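# Seat three plates in matching gray tray pockets

## Task

Move each of the three plates into the gray tray so that every plate lies fully seated at the bottom of the pocket whose size fits it.

## Robot and tools

Robot: two arms, left_arm (a five-finger left hand) and right_arm (a five-finger right hand). Scene frame: origin at table-top height, halfway between the two nominal arm bases; +x points out over the table, +z up, and left_arm sits on the +y side (image left/right does not follow these names). Calibrated bases: left_arm at (+0.052, +0.346, -0.001) m, right_arm at (-0.005, -0.492, 0) m, each turned only slightly about z. A post stands on the floor behind the arms. Loose objects may occasionally get nudged.

The 28-number row (used by execute_actions and move) covers both arms, every value in [-1, 1]: left dx, dy, dz, rx, ry, rz; left little, ring, middle, index, thumb_bend, thumb_turn; left force_limit, speed; then the same fourteen for the right arm. Both arms always appear, even when only one moves.

Pose numbers (dx..rz) are offsets, not poses. They count from that arm's Hand target as it stands when the action or move begins, along scene-frame axes, and the rotation turns about the Hand target's position. rx, ry, rz form a single rotation vector. Scale: 1.0 equals 0.6 m or 180 degrees. Sending the same offset twice moves the hand twice as far. All-zero pose numbers mean no new request for that arm. Orientation commands are clipped to within 32 degrees of the measured orientation each step.

Hand numbers are absolute targets. Fingers and thumb_bend: +1 straight/open, -1 curled/closed. thumb_turn: +1 beside the palm, -1 in front of it facing the fingers. force_limit maps -1 to +1 onto roughly 0 to 10 N at the fingertip (15 N for the two thumb motors); speed runs from near zero at -1 up to full at +0.48 and stays full above. Close slowly (speed -0.94 or below) for a gentle grip. No value means 'unchanged': to keep a hand as it is, resend the eight numbers last carried out for it; if none yet, send its hand_measured six values plus hand_force_limit and hand_speed. With the thumb turned in, the hand can wrap objects about 0.035 to 0.065 m thick; thumb tip against index pad can pinch light things up to about 0.08 m.

Hand point: 0.05 m in front of the palm, 0.15 m from the wrist face. Its +z runs along the straight fingers, +y out of the palm, +x across the palm away from the thumb on the right hand (toward the thumb on the left hand). Straight fingers extend 0.06-0.07 m past it along +z and lie 0.06 m behind it along -y. A wrist bracket on the little-finger side can strike things; with fingers level the wrist may hang below the hand point and touch the table first.

execute_actions: actions is a list of actions; each action is up to 15 rows at 1/30 s each, and every row in it is measured from that action's starting Hand target, not from the previous row. A shorter action repeats its last row up to step 15. cameras picks views (names: cam_high, cam_left_wrist, cam_right_wrist, or ["all"]); an empty actions list returns images by default.

move: target is one row or a list of up to 15 rows; every row's offsets count from the same starting Hand targets. speed is the path's top speed in m/s, 0.002 to 3.6 (default 0.25), one value or one per target. blend (m) rounds corners in a list; 0 stops at each. stop_force (N, 3 to 120) ends an arm's path when its wrist sensor feels that much push against its motion; it requires identical hand numbers in every target and cannot go with blocking=false. zero (with stop_force) re-zeroes the sensor first when true. blocking=false returns after about 0.5 s while the move continues. Paths are straight and do not avoid obstacles or the other arm; a path passing near an arm's base axis is refused or can swing the elbow.

wait: seconds (0 to 3600) lets time pass. stop: brakes a running move. zoom_image: camera plus region [x0, y0, x1, y1] in pixels, at most 504 by 504, from the latest image. show_instructions: shows reference pages. zero_wrist_force: arm is left_arm or right_arm. finished_scene: ends the scene for good; the plates must stay seated without the robot.

Results give, per arm, end_effector_position (m) and end_effector_quat_wxyz in the scene frame, velocities, Hand target (what the next offsets start from), joint readings, wrist force and torque in the hand's own axes, and hand_measured, hand_stopped_by (moving, target, force, stalled, fault) and hand_load_n in the row's motor order. A grip that slips shows as hand_load_n dropping toward 0. A move adds a 'move:' line saying how it ended (done, off_target, moving, held, fault) and which limits acted (paced = pose clipped, held = steps withheld). If the hand rests short of its Hand target, send the remaining gap as an offset.

Avoid: net force near 150 N or joint overload (the arm freezes 10 s), any contact or press between the two arms (one hand closing on the other's fingers counts), pushing past a firm contact, fast swings with a load, excessive finger force, and overheating motors by long stretched holds. Do not drop plates even a few millimetres, release them while moving, or let anything leave the table.

Each tool is called after "Request:" as a command line: name --argument value for each argument, lists and objects as JSON in quotes; but a table of rows of numbers goes row by row, as --pt "numbers of a row", without its own name.

Reference images:

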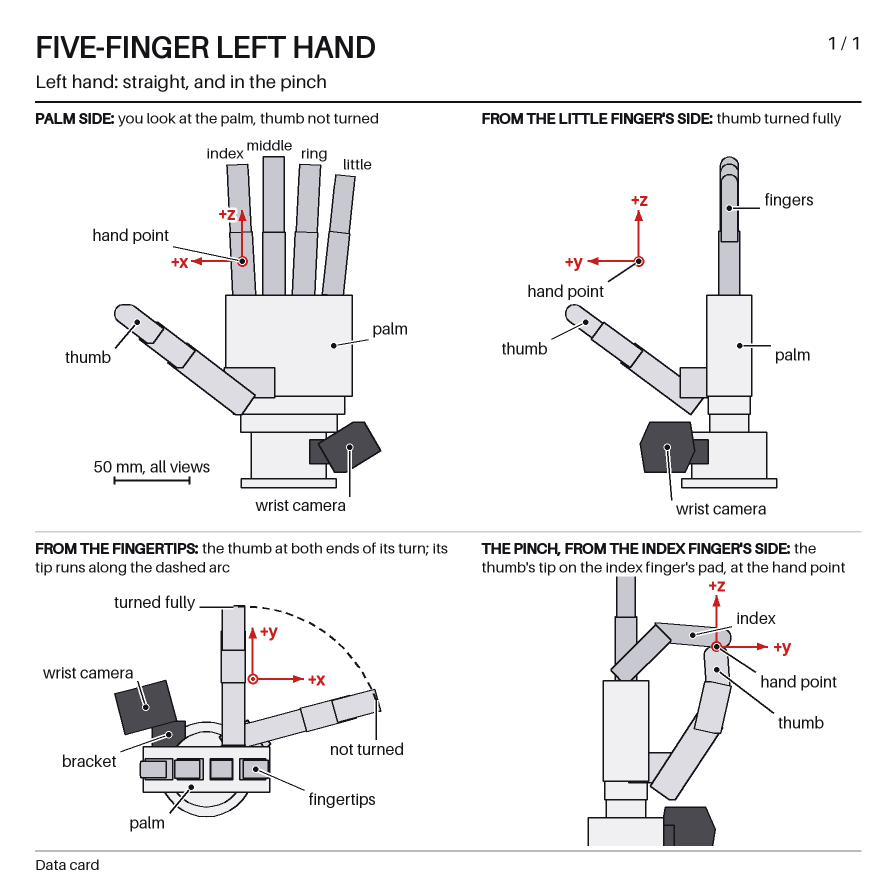

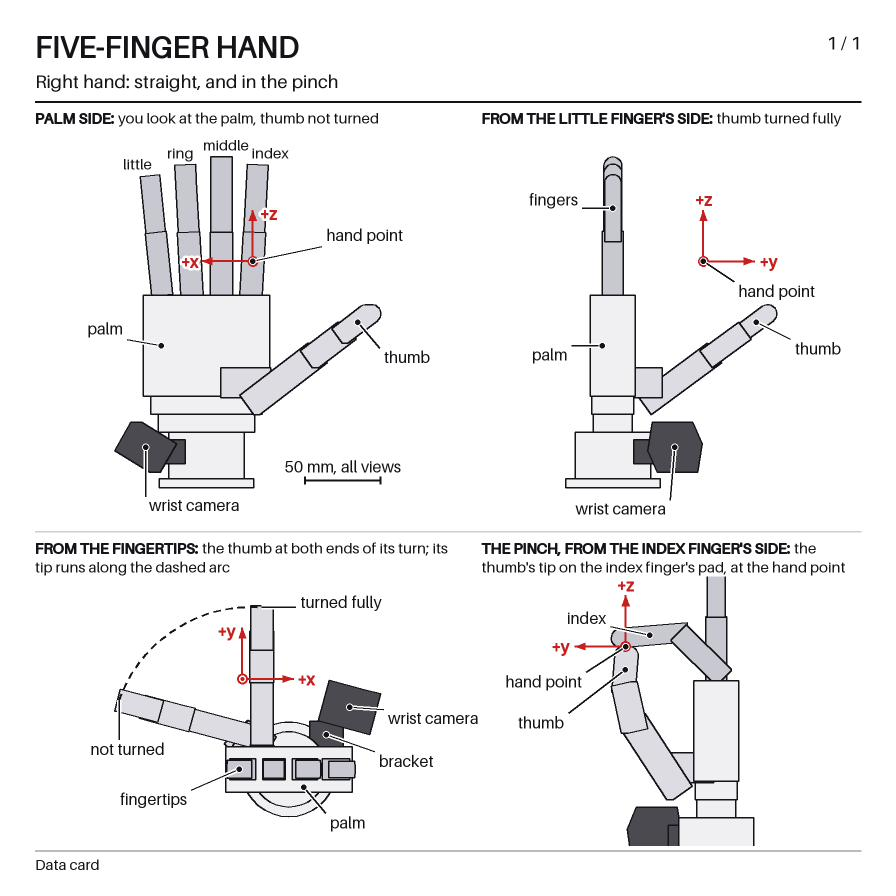

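## Session

Request:
execute_actions --actions '[]'

Scene clock: 0.00 s.
left_arm: end_effector_position=(+0.4488, +0.4102, +0.1066) hand_measured=(+1.000, +1.000, +1.000, +1.000, +1.000, +1.000) hand_load_n=(+0.0, +0.0, +0.0, +0.0, +0.0, +0.0) hand_stopped_by=(target, target, target, target, target, target) hand_force_limit=0.00 hand_speed=-0.80 end_effector_quat_wxyz=(+0.097, -0.632, +0.764, -0.081) | right_arm: end_effector_position=(+0.7020, -0.0686, +0.1734) hand_measured=(+1.000, +1.000, +1.000, +1.000, +1.000, +1.000) hand_load_n=(+0.5, +0.0, +0.0, +0.0, +0.0, +0.0) hand_stopped_by=(target, target, target, target, target, target) hand_force_limit=0.00 hand_speed=-0.80 end_effector_quat_wxyz=(+0.197, +0.758, +0.401, +0.476)
Joint positions: left_arm=[3.651 -1.885 -1.732 2.264 -1.441 3.857] | right_arm=[0.603 -0.731 0.972 0.3 1.991 0.932]
Joint velocities: within noise
Joint torques (N m): no reading
Motor temperatures (°C): left_arm=[32 45 32 46 41 48] | right_arm=[46 42 44 43 36 39]
Wrist force (N): no reading
Wrist torque (N m): no reading
Wrist force, peak (N): no reading
Hand target: left_arm +0.4488, +0.4102, +0.1066; +0.097, -0.632, +0.764, -0.081 | right_arm +0.7020, -0.0686, +0.1734; +0.197, +0.758, +0.401, +0.476

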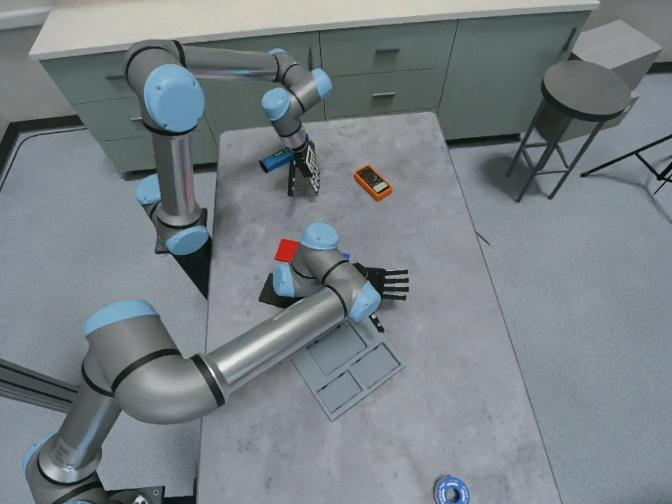

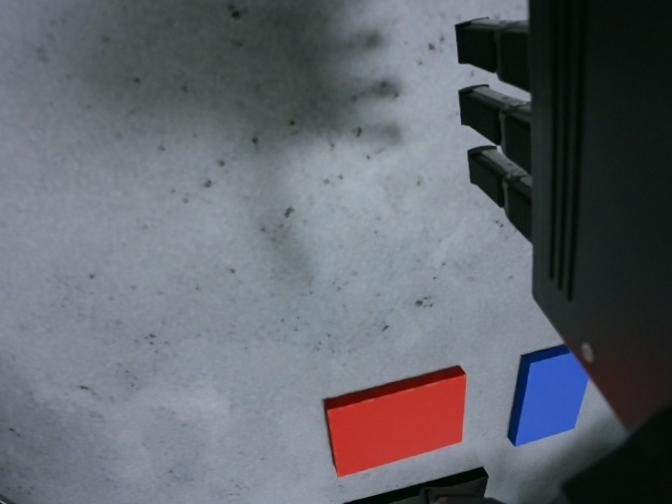

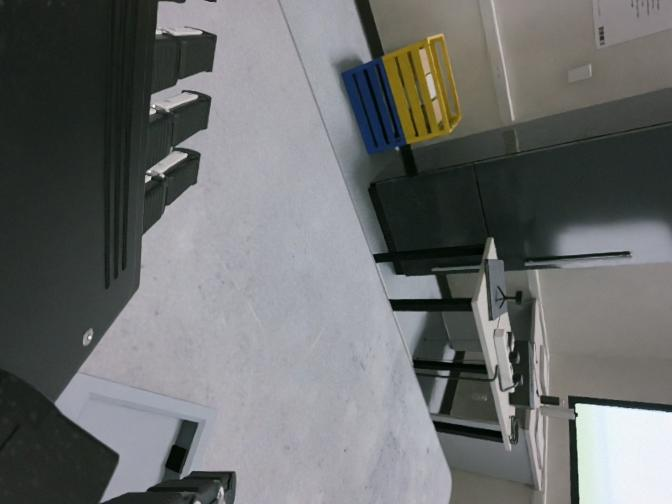

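Request:
zoom_image --camera "cam_high" --region '[200, 200, 452, 452]'

Request:
zoom_image --camera "cam_left_wrist" --region '[300, 250, 672, 504]'

Scaled by 2.000 from the camera's image (finer frame: 960x720).

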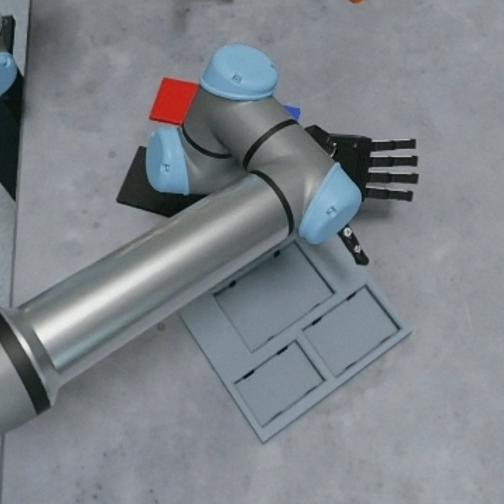

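Scaled by 1.355 from the camera's image (finer frame: 960x720).

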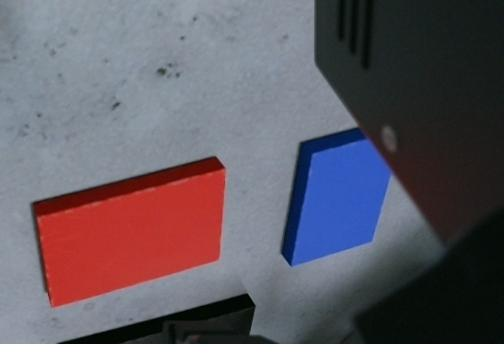

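Request:
move --pt "0 0 0 0 0 0 1 1 1 1 1 1 0 -0.8 0 -0.15 0.3 0 0 0 1 1 1 1 1 1 0 -0.8" --pt "0 0 0 0 0 0 1 1 1 1 1 1 0 -0.8 -0.3 -0.6 0.4 0 0 0 1 1 1 1 1 1 0 -0.8" --blend '[0.05,0]' --cameras '["all"]'

Scene clock: 14.67 s.
left_arm: end_effector_position=(+0.4488, +0.4102, +0.1066) hand_measured=(+1.000, +1.000, +1.000, +1.000, +1.000, +1.000) hand_load_n=(+0.0, +0.0, +0.0, +0.0, +0.0, +0.0) hand_stopped_by=(target, target, target, target, target, target) hand_force_limit=0.00 hand_speed=-0.80 end_effector_quat_wxyz=(+0.097, -0.632, +0.764, -0.081) | right_arm: end_effector_position=(+0.5221, -0.4286, +0.4135) hand_measured=(+1.000, +1.000, +1.000, +1.000, +1.000, +1.000) hand_load_n=(+0.0, +0.0, +0.0, +0.0, +0.0, +0.0) hand_stopped_by=(target, target, target, target, target, target) hand_force_limit=0.00 hand_speed=-0.80 end_effector_quat_wxyz=(+0.197, +0.758, +0.401, +0.476)
Joint positions: left_arm=[3.651 -1.885 -1.732 2.264 -1.441 3.857] | right_arm=[-0.078 -1.731 1.698 0.53 1.395 0.596]
Joint torques (N m): left_arm=[0.07 30.84 16.64 -2.09 0.48 0.21] | right_arm=[-12.8 -21.02 -19.48 0.25 -1.95 0.78]
Wrist force (N): left_arm=[-0.2 -0.2 0.1] | right_arm=[0.0 0.2 0.1]
Wrist torque (N m): left_arm=[-0.05 0.03 0.00] | right_arm=[0.02 -0.01 -0.05]
Wrist force, peak (N): left_arm=[-0.6 -0.6 0.3] | right_arm=[-0.1 -2.3 1.2]
Hand target: left_arm +0.4488, +0.4102, +0.1066; +0.097, -0.632, +0.764, -0.081 | right_arm +0.5220, -0.4286, +0.4134; +0.197, +0.758, +0.401, +0.476
Off the commanded pose: left_arm 0.000 m, 0 deg | right_arm 0.000 m, 0 deg.
move: done

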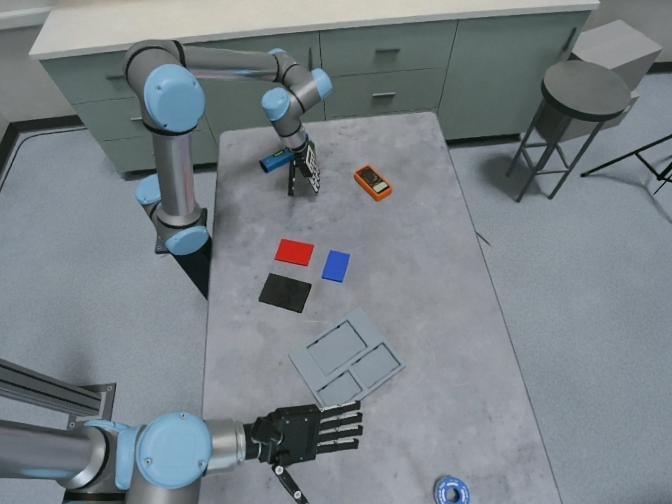

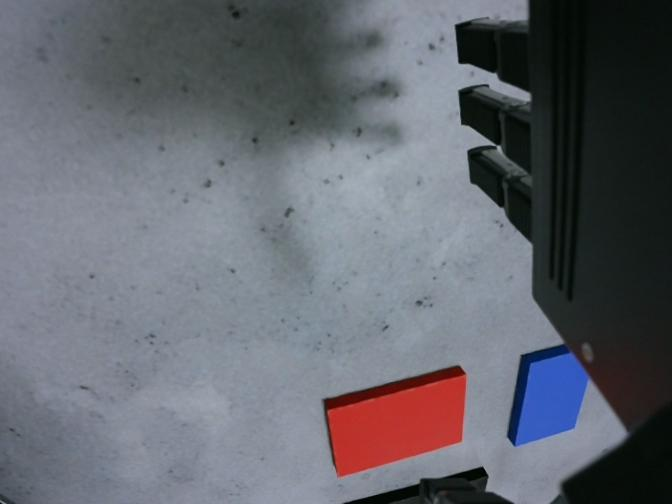

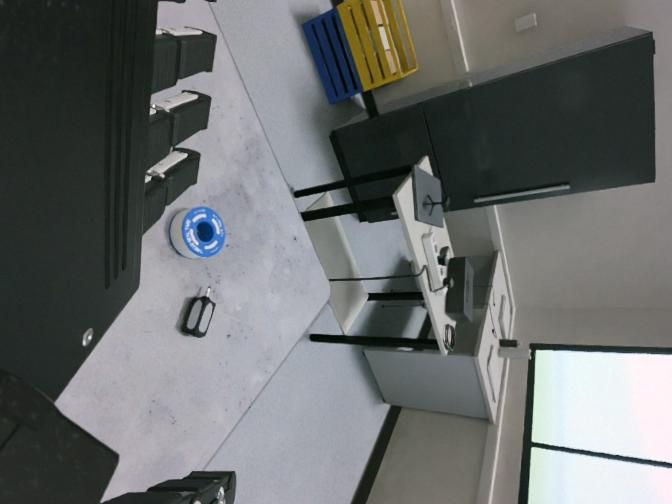

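Request:
zoom_image --camera "cam_high" --region '[240, 220, 420, 420]'

Scaled by 2.520 from the camera's image (finer frame: 960x720).

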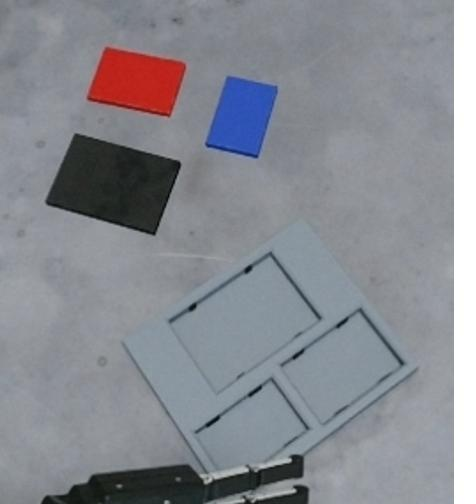

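Request:
move --target '[0,0,0,0,0,0,1,1,1,1,1,1,0,-0.8,-0.035,0.3,-0.1,0.1366,0.330,-0.278,1,1,1,1,1,1,0,-0.8]' --cameras '["all"]'

Scene clock: 108.77 s.
left_arm: end_effector_position=(+0.4488, +0.4102, +0.1066) hand_measured=(+1.000, +1.000, +1.000, +1.000, +1.000, +1.000) hand_load_n=(+0.0, +0.0, +0.0, +0.0, +0.0, +0.0) hand_stopped_by=(target, target, target, target, target, target) hand_force_limit=0.00 hand_speed=-0.80 end_effector_quat_wxyz=(+0.097, -0.632, +0.764, -0.081) | right_arm: end_effector_position=(+0.4995, -0.2497, +0.3523) hand_measured=(+1.000, +1.000, +1.000, +1.000, +1.000, +1.000) hand_load_n=(+0.0, +0.0, +0.0, +0.0, +0.0, +0.0) hand_stopped_by=(target, target, target, target, target, target) hand_force_limit=0.00 hand_speed=-0.80 end_effector_quat_wxyz=(-0.015, +0.999, +0.008, +0.030)
Joint positions: left_arm=[3.651 -1.885 -1.732 2.264 -1.441 3.857] | right_arm=[0.32 -0.599 0.035 2.068 1.56 1.848]
Joint torques (N m): left_arm=[0.45 31 16.09 -2.07 0.41 0.16] | right_arm=[8.28 -50 -17.81 3.4 -0.4 -2.92]
Wrist force (N): left_arm=[-0.2 -0.3 0.1] | right_arm=[-0.3 1.2 0.7]
Wrist torque (N m): left_arm=[-0.05 0.04 -0.01] | right_arm=[0.17 -0.03 0.12]
Wrist force, peak (N): left_arm=[-0.3 -0.5 0.5] | right_arm=[0.2 1.4 0.8]
Hand target: left_arm +0.4488, +0.4102, +0.1066; +0.097, -0.632, +0.764, -0.081 | right_arm +0.5010, -0.2486, +0.3534; +0.000, +1.000, +0.000, +0.000
Off the commanded pose: left_arm 0.000 m, 0 deg | right_arm 0.002 m, 4 deg.
elbow stopped short (right arm): the move would have taken joint 3 (elbow) straighter than the controller allows.
move: off_target (right_arm)

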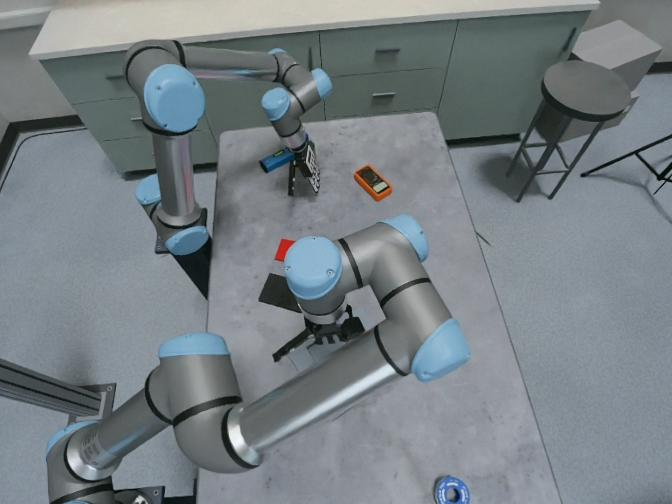

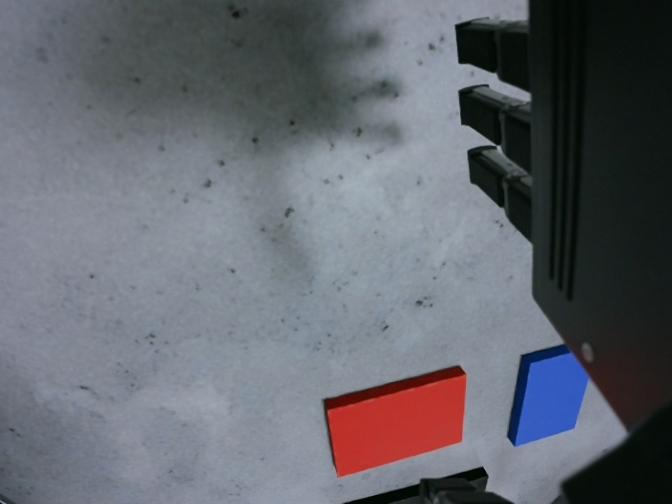

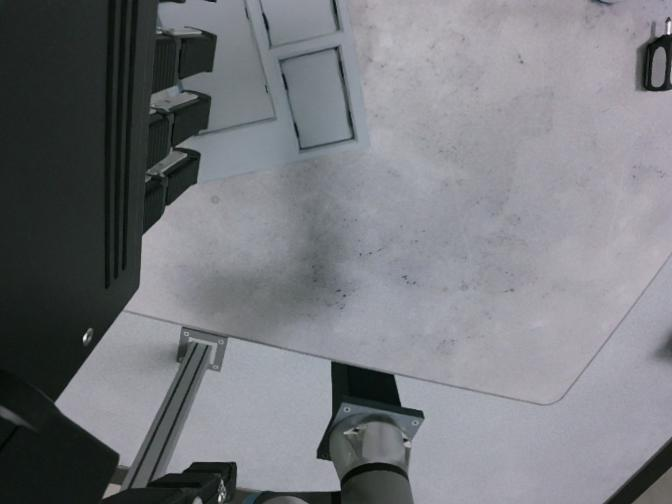

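Request:
zoom_image --camera "cam_right_wrist" --region '[180, 0, 420, 200]'

Scaled by 2.100 from the camera's image (finer frame: 960x720).

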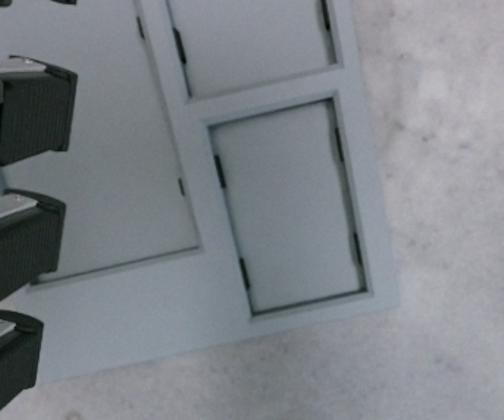

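Request:
move --target '[0,0,0,0,0,0,1,1,1,1,1,1,0,-0.8,0.14,0.05,-0.26,0,0,-0.5,1,1,1,1,1,1,0,-0.8]' --cameras '["all"]'

Scene clock: 193.90 s.
left_arm: end_effector_position=(+0.4488, +0.4102, +0.1066) hand_measured=(+1.000, +1.000, +1.000, +1.000, +1.000, +1.000) hand_load_n=(+0.0, +0.0, +0.0, +0.0, +0.0, +0.0) hand_stopped_by=(target, target, target, target, target, target) hand_force_limit=0.00 hand_speed=-0.80 end_effector_quat_wxyz=(+0.097, -0.632, +0.764, -0.081) | right_arm: end_effector_position=(+0.5836, -0.2193, +0.1968) hand_measured=(+1.000, +1.000, +1.000, +1.000, +1.000, +1.000) hand_load_n=(+0.0, +0.0, +0.0, +0.0, +0.0, +0.0) hand_stopped_by=(target, target, target, target, target, target) hand_force_limit=0.00 hand_speed=-0.80 end_effector_quat_wxyz=(-0.030, +0.702, -0.712, +0.010)
Joint positions: left_arm=[3.651 -1.885 -1.732 2.264 -1.441 3.857] | right_arm=[0.183 -0.383 0.035 1.859 1.552 3.312]
Joint torques (N m): left_arm=[0.36 31.04 15.6 -1.98 0.33 0.19] | right_arm=[7.47 -62.18 -7.61 3.92 -1.48 2.45]
Wrist force (N): left_arm=[-0.2 -0.3 0.1] | right_arm=[-0.1 1.2 0.5]
Wrist torque (N m): left_arm=[-0.06 0.03 -0.01] | right_arm=[0.20 -0.05 0.16]
Wrist force, peak (N): left_arm=[-0.4 -0.7 0.0] | right_arm=[0.2 1.8 0.5]
Hand target: left_arm +0.4488, +0.4102, +0.1066; +0.097, -0.632, +0.764, -0.081 | right_arm +0.5850, -0.2186, +0.1974; +0.000, +0.707, -0.707, +0.000
Off the commanded pose: left_arm 0.000 m, 0 deg | right_arm 0.002 m, 4 deg.
elbow stopped short (right arm): the move would have taken joint 3 (elbow) straighter than the controller allows.
move: off_target (right_arm)

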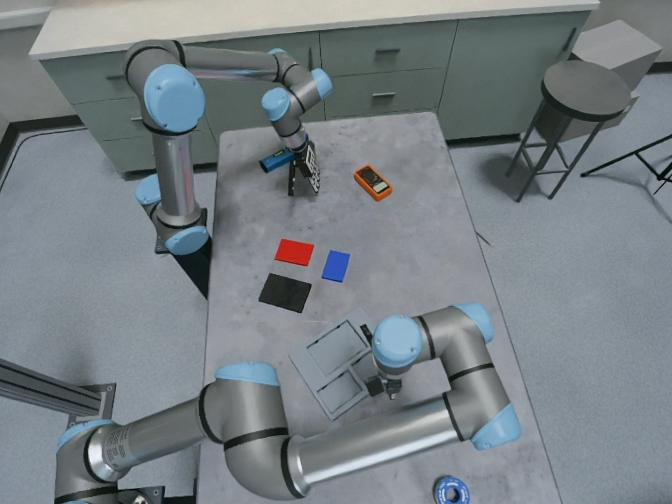

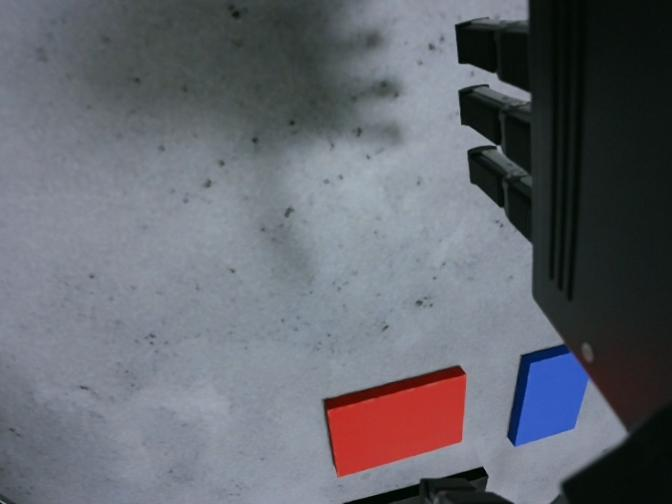

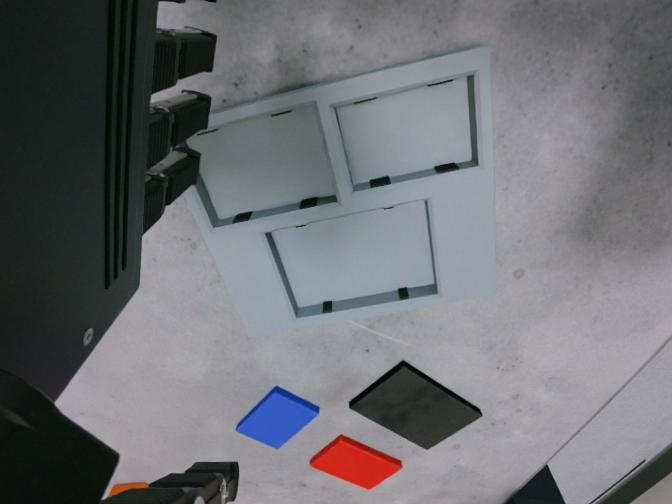

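Request:
zoom_image --camera "cam_right_wrist" --region '[180, 40, 510, 340]'

Request:
zoom_image --camera "cam_right_wrist" --region '[310, 60, 500, 220]'

Request:
zoom_image --camera "cam_right_wrist" --region '[200, 320, 500, 500]'

Scaled by 1.527 from the camera's image (finer frame: 960x720).

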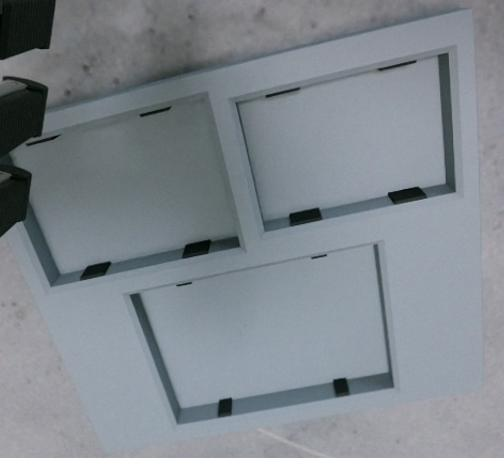

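Scaled by 2.653 from the camera's image (finer frame: 960x720).

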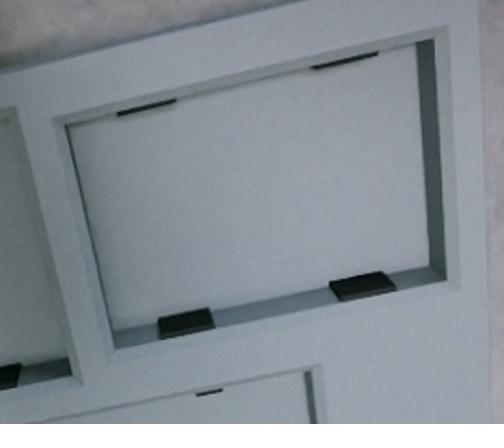

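Scaled by 1.680 from the camera's image (finer frame: 960x720).

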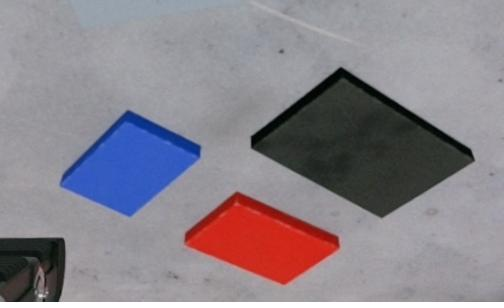

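Request:
move --pt "0.1 -0.2 0.12 -0.03 -0.1 -0.025 -1 -1 0.5 0.5 1 -1 0 -0.2 -0.1 -0.25 0.25 0 0 0 1 1 1 1 1 1 0 -0.8" --pt "0.2135 -0.465 0.12 -0.0685 -0.2046 -0.0504 -1 -1 0.5 0.5 1 -1 0 -0.2 -0.2 -0.45 0.35 0 0 0 1 1 1 1 1 1 0 -0.8" --blend '[0.05,0]' --cameras '["all"]'

Scene clock: 341.30 s.
left_arm: end_effector_position=(+0.5769, +0.1313, +0.1785) hand_measured=(-1.000, -1.000, +0.500, +0.500, +1.000, -1.000) hand_load_n=(+0.0, +0.5, +0.0, +0.0, +0.0, +0.0) hand_stopped_by=(target, target, target, target, target, target) hand_force_limit=0.00 hand_speed=-0.20 end_effector_quat_wxyz=(+0.259, -0.520, +0.728, -0.363) | right_arm: end_effector_position=(+0.4651, -0.4885, +0.4074) hand_measured=(+1.000, +1.000, +1.000, +1.000, +1.000, +1.000) hand_load_n=(+0.0, +0.0, +0.0, +0.0, +0.0, +0.0) hand_stopped_by=(target, target, target, target, target, target) hand_force_limit=0.00 hand_speed=-0.80 end_effector_quat_wxyz=(+0.000, +0.707, -0.707, +0.000)
Joint positions: left_arm=[3.111 -1.737 -1.731 2.795 -1.307 3.347] | right_arm=[-0.277 -0.933 0.53 1.973 1.571 2.837]
Joint torques (N m): left_arm=[-10.89 38.58 28.24 1.5 2.44 -1.58] | right_arm=[-10.22 -47.51 -27.9 1.75 -0.16 -0.99]
Wrist force (N): left_arm=[-0.5 -1.1 1.6] | right_arm=[0.1 1.2 0.9]
Wrist torque (N m): left_arm=[-0.25 0.10 -0.14] | right_arm=[0.15 -0.10 0.05]
Wrist force, peak (N): left_arm=[0.8 -1.7 2.1] | right_arm=[-1.2 1.0 2.6]
Hand target: left_arm +0.5769, +0.1312, +0.1786; +0.259, -0.520, +0.728, -0.363 | right_arm +0.4650, -0.4886, +0.4074; +0.000, +0.707, -0.707, +0.000
Off the commanded pose: left_arm 0.000 m, 0 deg | right_arm 0.000 m, 0 deg.
move: done

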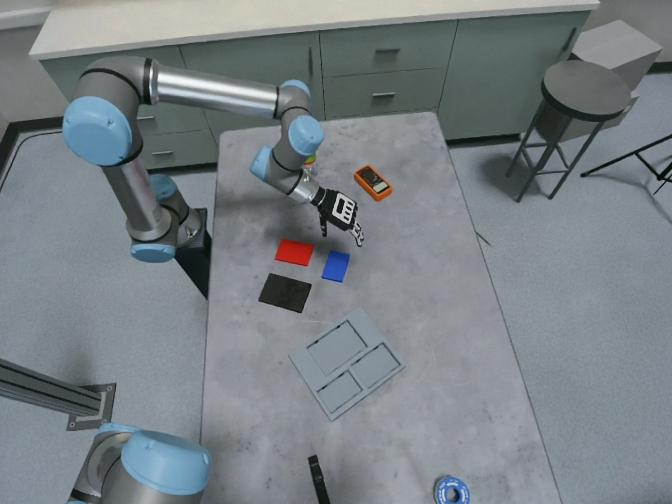

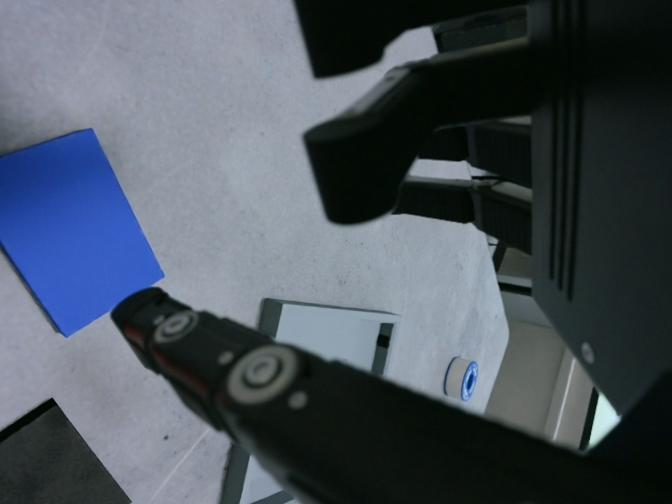

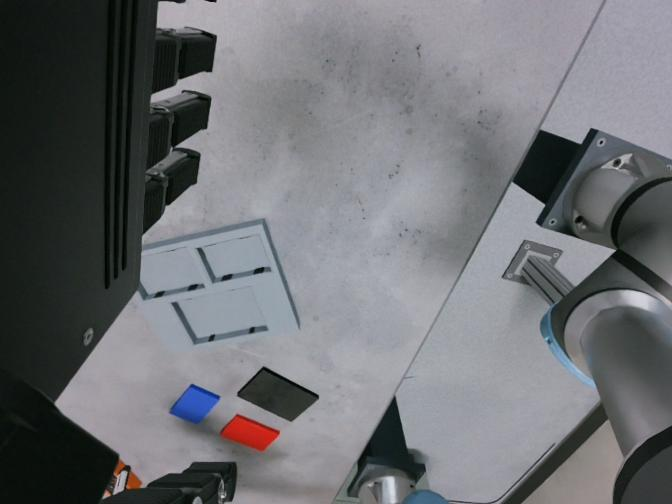

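Request:
zoom_image --camera "cam_left_wrist" --region '[0, 0, 560, 504]'

Region (0, 0, 560, 504) is 560x504 pixels. A region can be at most 504 by 504 pixels.

Request:
zoom_image --camera "cam_left_wrist" --region '[60, 0, 560, 504]'

Scaled by 1.000.

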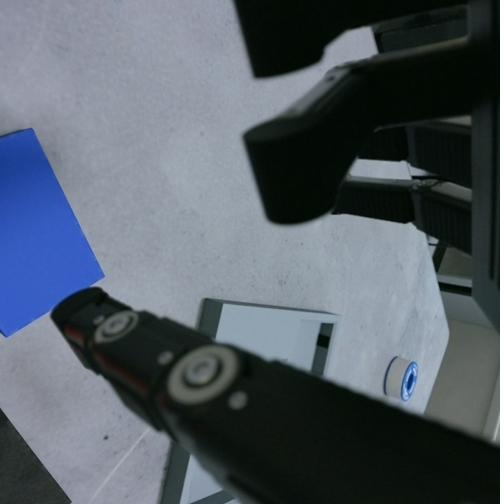

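Request:
move --target '[-0.0208,0.0012,-0.1755,0,0,-0.0128,1,1,0.5,0.5,1,-1,-0.2,-0.2,0,0,0,0,0,0,1,1,1,1,1,1,0,-0.8]' --cameras '["cam_high","cam_left_wrist"]'

Scene clock: 404.93 s.
left_arm: end_effector_position=(+0.5645, +0.1320, +0.0734) hand_measured=(+1.000, +1.000, +0.500, +0.500, +1.000, -1.000) hand_load_n=(+0.0, +0.0, +0.0, +0.0, +0.0, +0.0) hand_stopped_by=(target, target, target, target, target, target) hand_force_limit=-0.20 hand_speed=-0.20 end_effector_quat_wxyz=(+0.252, -0.505, +0.739, -0.368) | right_arm: end_effector_position=(+0.4650, -0.4886, +0.4074) hand_measured=(+1.000, +1.000, +1.000, +1.000, +1.000, +1.000) hand_load_n=(+0.0, +0.0, +0.0, +0.0, -0.5, +0.0) hand_stopped_by=(target, target, target, target, target, target) hand_force_limit=0.00 hand_speed=-0.80 end_effector_quat_wxyz=(+0.000, +0.707, -0.707, +0.000)
Joint positions: left_arm=[3.128 -1.83 -1.917 3.064 -1.262 3.384] | right_arm=[-0.277 -0.933 0.53 1.973 1.571 2.836]
Joint torques (N m): left_arm=[-12.22 18.38 7.88 1.03 -1.95 -2.11] | right_arm=[-12.84 -49.34 -28.19 4.19 0.74 -2.92]
Wrist force (N): left_arm=[-0.2 -1.5 1.6] | right_arm=[0.0 1.2 1.1]
Wrist torque (N m): left_arm=[-0.37 0.05 -0.08] | right_arm=[0.14 -0.08 0.05]
Wrist force, peak (N): left_arm=[-0.5 -3.3 0.1] | right_arm=[-0.2 1.2 1.2]
Hand target: left_arm +0.5645, +0.1319, +0.0733; +0.252, -0.505, +0.739, -0.368 | right_arm +0.4650, -0.4886, +0.4074; +0.000, +0.707, -0.707, +0.000
Off the commanded pose: left_arm 0.000 m, 0 deg | right_arm 0.000 m, 0 deg.
move: done

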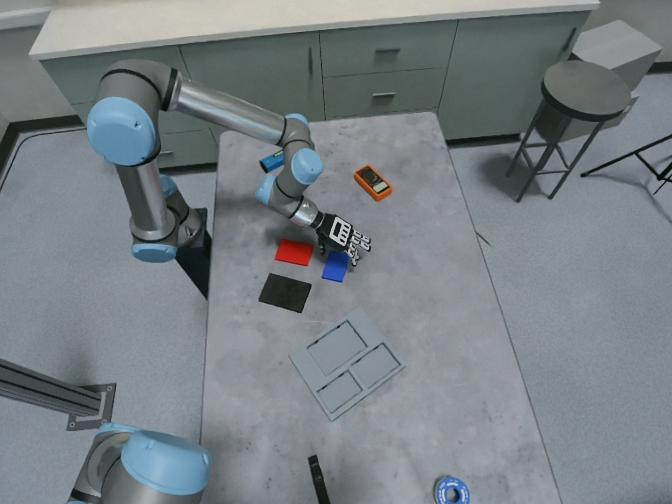

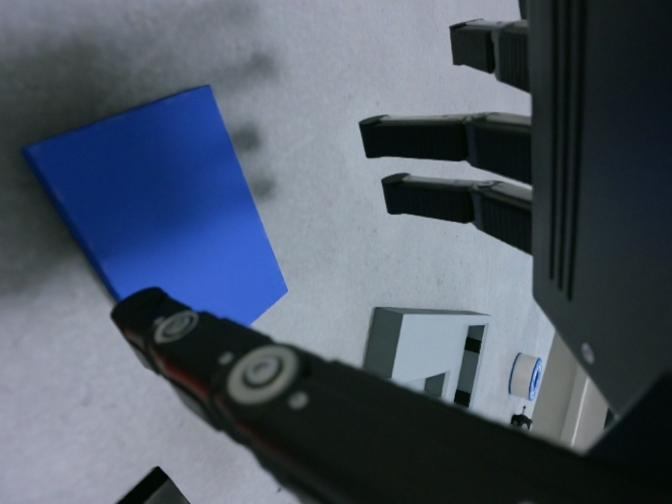

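Request:
move --target '[-0.0047,0.0017,-0.0583,0,0,-0.0017,1,1,0.5,0.5,1,-1,-0.2,-0.2,0,0,0,0,0,0,1,1,1,1,1,1,0,-0.8]' --speed 0.08 --cameras '["cam_left_wrist"]'

Request:
move --target '[0,0,-0.05,0,0,0,1,1,0.5,0.5,1,-1,-0.2,-0.2,0,0,0,0,0,0,1,1,1,1,1,1,0,-0.8]' --speed 0.006 --stop_force 4 --cameras '["cam_left_wrist"]'

Scene clock: 430.33 s.
left_arm: end_effector_position=(+0.5616, +0.1330, +0.0383) hand_measured=(+1.000, +1.000, +0.500, +0.500, +1.000, -1.000) hand_load_n=(+0.0, +0.0, +0.0, +0.0, +0.0, +0.0) hand_stopped_by=(target, target, target, target, target, target) hand_force_limit=-0.20 hand_speed=-0.20 end_effector_quat_wxyz=(+0.251, -0.503, +0.740, -0.369) | right_arm: end_effector_position=(+0.4650, -0.4886, +0.4074) hand_measured=(+1.000, +1.000, +1.000, +1.000, +1.000, +1.000) hand_load_n=(+0.0, +0.0, +0.0, +0.0, +0.0, +0.0) hand_stopped_by=(target, target, target, target, target, target) hand_force_limit=0.00 hand_speed=-0.80 end_effector_quat_wxyz=(+0.000, +0.707, -0.707, +0.000)
Joint positions: left_arm=[3.133 -1.878 -1.963 3.156 -1.254 3.391] | right_arm=[-0.277 -0.933 0.53 1.973 1.571 2.836]
Joint torques (N m): left_arm=[0.14 36.76 22.62 0.01 -1.3 -1.7] | right_arm=[-12.48 -49.17 -27.28 4.16 0.71 -3.01]
Wrist force (N): left_arm=[-0.9 -1.3 1.1] | right_arm=[0.0 1.2 0.7]
Wrist torque (N m): left_arm=[-0.30 0.17 -0.17] | right_arm=[0.17 -0.08 0.04]
Wrist force, peak (N): left_arm=[-0.5 -2.3 1.2] | right_arm=[0.2 1.4 1.1]
Hand target: left_arm +0.5616, +0.1330, +0.0384; +0.251, -0.503, +0.740, -0.369 | right_arm +0.4650, -0.4886, +0.4074; +0.000, +0.707, -0.707, +0.000
Off the commanded pose: left_arm 0.000 m, 0 deg | right_arm 0.000 m, 0 deg.
move: done

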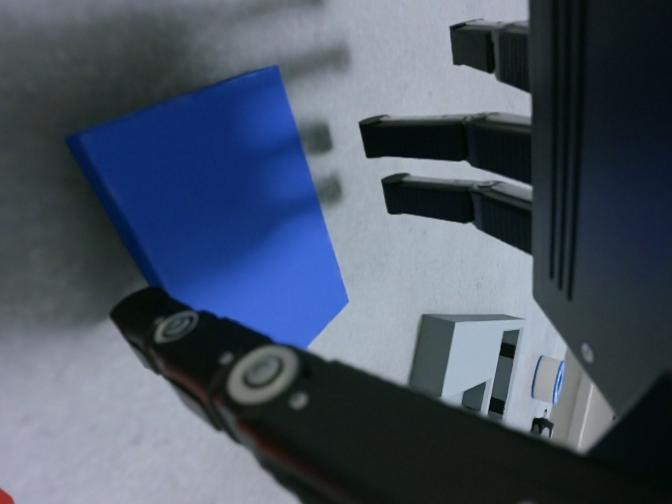

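Scene clock: 434.40 s.
left_arm: end_effector_position=(+0.5616, +0.1330, +0.0206) hand_measured=(+1.000, +1.000, +0.500, +0.500, +1.000, -1.000) hand_load_n=(+0.0, -0.5, +0.0, +0.0, +0.0, +0.0) hand_stopped_by=(target, target, target, target, target, target) hand_force_limit=-0.20 hand_speed=-0.20 end_effector_quat_wxyz=(+0.251, -0.503, +0.740, -0.369) | right_arm: end_effector_position=(+0.4650, -0.4886, +0.4074) hand_measured=(+1.000, +1.000, +1.000, +1.000, +1.000, +1.000) hand_load_n=(+0.0, +0.0, +0.0, +0.0, +0.0, +0.0) hand_stopped_by=(target, target, target, target, target, target) hand_force_limit=0.00 hand_speed=-0.80 end_effector_quat_wxyz=(+0.000, +0.707, -0.707, +0.000)
Joint positions: left_arm=[3.133 -1.908 -1.98 3.203 -1.254 3.391] | right_arm=[-0.277 -0.933 0.53 1.973 1.571 2.836]
Joint torques (N m): left_arm=[-11.5 38.94 22.86 -1.85 -1.82 -1.75] | right_arm=[-12.5 -48.43 -27.37 4 0.6 -2.93]
Wrist force (N): left_arm=[-0.8 -4.0 -2.6] | right_arm=[0.1 1.1 1.1]
Wrist torque (N m): left_arm=[-0.11 0.06 -0.11] | right_arm=[0.12 -0.10 0.05]
Wrist force, peak (N): left_arm=[-0.1 -9.0 -7.2] | right_arm=[0.0 1.4 1.1]
Hand target: left_arm +0.5617, +0.1330, +0.0206; +0.251, -0.503, +0.740, -0.369 (not the last commanded pose) | right_arm +0.4650, -0.4886, +0.4074; +0.000, +0.707, -0.707, +0.000
Off the commanded pose: left_arm 0.012 m, 0 deg | right_arm 0.000 m, 0 deg.
move: contact (left_arm)

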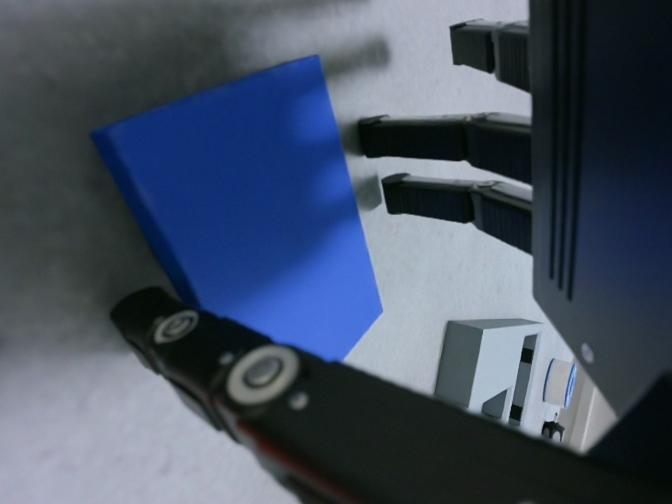

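Request:
move --target '[0,0,0.0042,0,0,0,1,1,0.5,0.5,1,-1,-0.2,-0.2,0,0,0,0,0,0,1,1,1,1,1,1,0,-0.8]' --speed 0.02

Request:
move --target '[0,0,0,0,0,0,1,1,-0.2,-0.2,1,-1,-0.2,-0.9,0,0,0,0,0,0,1,1,1,1,1,1,0,-0.8]' --cameras '["cam_left_wrist"]'

Scene clock: 450.07 s.
left_arm: end_effector_position=(+0.5618, +0.1330, +0.0233) hand_measured=(+1.000, +1.000, +0.500, +0.500, +1.000, -1.000) hand_load_n=(+0.0, -0.5, +0.0, +0.0, +0.0, +0.0) hand_stopped_by=(target, target, target, target, target, target) hand_force_limit=-0.20 hand_speed=-0.20 end_effector_quat_wxyz=(+0.251, -0.503, +0.740, -0.369) | right_arm: end_effector_position=(+0.4650, -0.4886, +0.4074) hand_measured=(+1.000, +1.000, +1.000, +1.000, +1.000, +1.000) hand_load_n=(+0.0, +0.0, +0.0, +0.0, +0.0, +0.0) hand_stopped_by=(target, target, target, target, target, target) hand_force_limit=0.00 hand_speed=-0.80 end_effector_quat_wxyz=(+0.000, +0.707, -0.707, +0.000)
Joint positions: left_arm=[3.133 -1.904 -1.978 3.196 -1.254 3.391] | right_arm=[-0.277 -0.933 0.53 1.973 1.571 2.836]
Joint torques (N m): left_arm=[-10.9 18.8 8.64 1.11 -1.73 -0.44] | right_arm=[-11.99 -47.34 -27.69 4.03 0.5 -2.84]
Wrist force (N): left_arm=[-0.9 -0.7 0.9] | right_arm=[0.0 1.1 1.2]
Wrist torque (N m): left_arm=[-0.19 0.16 -0.19] | right_arm=[0.13 -0.08 0.04]
Wrist force, peak (N): left_arm=[-0.9 -4.5 -2.7] | right_arm=[-0.2 1.4 1.1]
Hand target: left_arm +0.5617, +0.1330, +0.0232; +0.251, -0.503, +0.740, -0.369 | right_arm +0.4650, -0.4886, +0.4074; +0.000, +0.707, -0.707, +0.000
Off the commanded pose: left_arm 0.000 m, 0 deg | right_arm 0.000 m, 0 deg.
move: done

Scene clock: 451.90 s.
left_arm: end_effector_position=(+0.5617, +0.1330, +0.0232) hand_measured=(+1.000, +1.000, +0.298, +0.064, +1.000, -1.000) hand_load_n=(+0.0, -0.5, +4.0, +6.0, +1.0, -1.0) hand_stopped_by=(target, target, force, force, target, target) hand_force_limit=-0.20 hand_speed=-0.90 end_effector_quat_wxyz=(+0.251, -0.503, +0.740, -0.369) | right_arm: end_effector_position=(+0.4650, -0.4886, +0.4074) hand_measured=(+1.000, +1.000, +1.000, +1.000, +1.000, +1.000) hand_load_n=(+0.0, +0.0, +0.0, +0.0, +0.0, +0.0) hand_stopped_by=(target, target, target, target, target, target) hand_force_limit=0.00 hand_speed=-0.80 end_effector_quat_wxyz=(+0.000, +0.707, -0.707, +0.000)
Joint positions: left_arm=[3.133 -1.904 -1.978 3.196 -1.254 3.391] | right_arm=[-0.277 -0.933 0.53 1.973 1.571 2.836]
Joint torques (N m): left_arm=[-11.37 19.25 6.67 -3.41 -1.65 0.27] | right_arm=[-12.57 -48.13 -27.15 4.01 0.49 -2.8]
Wrist force (N): left_arm=[-0.7 -9.8 -1.1] | right_arm=[0.0 0.9 1.0]
Wrist torque (N m): left_arm=[-0.34 0.10 0.03] | right_arm=[0.09 -0.08 0.04]
Wrist force, peak (N): left_arm=[-0.7 -10.5 -0.8] | right_arm=[0.1 1.4 1.2]
Hand target: left_arm +0.5617, +0.1330, +0.0232; +0.251, -0.503, +0.740, -0.369 | right_arm +0.4650, -0.4886, +0.4074; +0.000, +0.707, -0.707, +0.000
Off the commanded pose: left_arm 0.000 m, 0 deg | right_arm 0.000 m, 0 deg.
move: done

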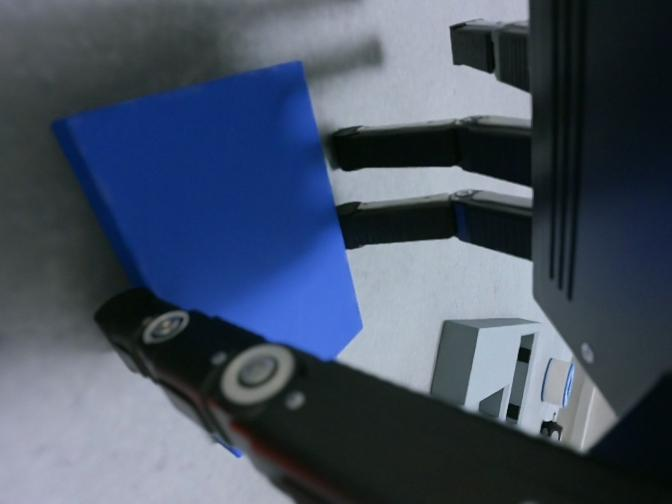

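Request:
move --target '[0,0,0,0,0,0,1,1,0.8,-0.2,1,-1,-0.2,-0.6,0,0,0,0,0,0,1,1,1,1,1,1,0,-0.8]' --cameras '["cam_left_wrist"]'

Scene clock: 471.90 s.
left_arm: end_effector_position=(+0.5616, +0.1330, +0.0231) hand_measured=(+1.000, +1.000, +0.800, +0.064, +1.000, -1.000) hand_load_n=(+0.0, -0.5, +0.0, +6.0, +0.5, -1.0) hand_stopped_by=(target, target, target, force, target, target) hand_force_limit=-0.20 hand_speed=-0.60 end_effector_quat_wxyz=(+0.251, -0.503, +0.740, -0.369) | right_arm: end_effector_position=(+0.4650, -0.4886, +0.4074) hand_measured=(+1.000, +1.000, +1.000, +1.000, +1.000, +1.000) hand_load_n=(+0.0, +0.0, +0.0, +0.0, +0.0, +0.0) hand_stopped_by=(target, target, target, target, target, target) hand_force_limit=0.00 hand_speed=-0.80 end_effector_quat_wxyz=(+0.000, +0.707, -0.707, +0.000)
Joint positions: left_arm=[3.133 -1.904 -1.978 3.196 -1.254 3.391] | right_arm=[-0.277 -0.933 0.53 1.973 1.571 2.836]
Joint torques (N m): left_arm=[-10.09 22.37 6.73 -1.07 -1.64 1.7] | right_arm=[-12.28 -47.85 -27.37 3.95 0.33 -2.82]
Wrist force (N): left_arm=[-0.9 -2.0 0.9] | right_arm=[-0.2 1.2 1.0]
Wrist torque (N m): left_arm=[-0.30 0.17 -0.17] | right_arm=[0.15 -0.05 0.03]
Wrist force, peak (N): left_arm=[-0.8 -10.4 -1.6] | right_arm=[-0.4 1.2 1.1]
Hand target: left_arm +0.5617, +0.1330, +0.0232; +0.251, -0.503, +0.740, -0.369 | right_arm +0.4650, -0.4886, +0.4074; +0.000, +0.707, -0.707, +0.000
Off the commanded pose: left_arm 0.000 m, 0 deg | right_arm 0.000 m, 0 deg.
move: done

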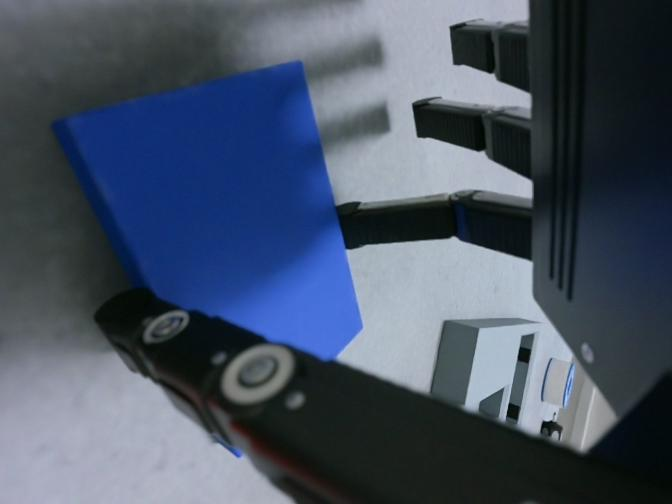

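Request:
move --target '[0,0,0.08,0,0,0,1,1,0.8,-0.2,1,-1,-0.2,-0.6,0,0,0,0,0,0,1,1,1,1,1,1,0,-0.8]' --speed 0.05 --cameras '["cam_left_wrist","cam_high"]'

Scene clock: 476.13 s.
left_arm: end_effector_position=(+0.5618, +0.1330, +0.0713) hand_measured=(+1.000, +1.000, +0.800, +0.064, +1.000, -1.000) hand_load_n=(-0.5, +0.0, +0.0, +5.5, +0.5, -1.0) hand_stopped_by=(target, target, target, force, target, target) hand_force_limit=-0.20 hand_speed=-0.60 end_effector_quat_wxyz=(+0.251, -0.503, +0.740, -0.369) | right_arm: end_effector_position=(+0.4650, -0.4886, +0.4074) hand_measured=(+1.000, +1.000, +1.000, +1.000, +1.000, +1.000) hand_load_n=(+0.0, +0.0, +0.0, +0.0, +0.0, +0.0) hand_stopped_by=(target, target, target, target, target, target) hand_force_limit=0.00 hand_speed=-0.80 end_effector_quat_wxyz=(+0.000, +0.707, -0.707, +0.000)
Joint positions: left_arm=[3.133 -1.828 -1.928 3.07 -1.254 3.391] | right_arm=[-0.277 -0.933 0.53 1.973 1.571 2.836]
Joint torques (N m): left_arm=[-10.77 18.42 9.24 1.33 -1.69 -1.43] | right_arm=[-11.81 -47.25 -26.53 4.05 0.25 -2.82]
Wrist force (N): left_arm=[-0.8 -0.6 2.0] | right_arm=[0.2 1.2 0.8]
Wrist torque (N m): left_arm=[-0.30 0.17 -0.21] | right_arm=[0.16 -0.11 0.06]
Wrist force, peak (N): left_arm=[-1.1 -2.1 1.0] | right_arm=[-0.1 1.3 1.1]
Hand target: left_arm +0.5617, +0.1330, +0.0712; +0.251, -0.503, +0.740, -0.369 | right_arm +0.4650, -0.4886, +0.4074; +0.000, +0.707, -0.707, +0.000
Off the commanded pose: left_arm 0.000 m, 0 deg | right_arm 0.000 m, 0 deg.
move: done
Images, in order (width x height): cam_high 672x504, cam_left_wrist 672x504.

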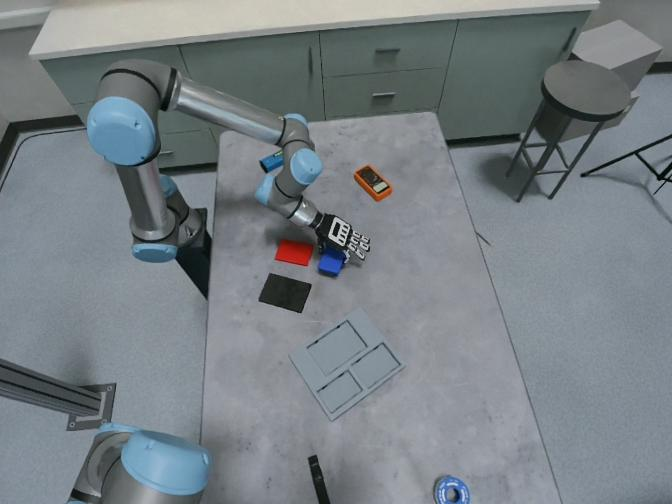

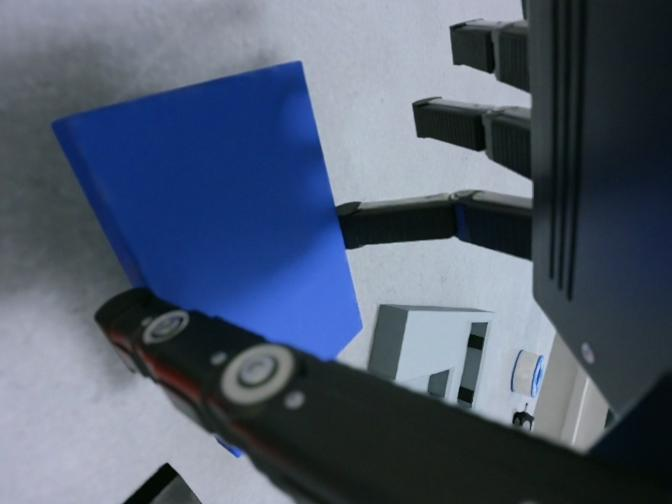

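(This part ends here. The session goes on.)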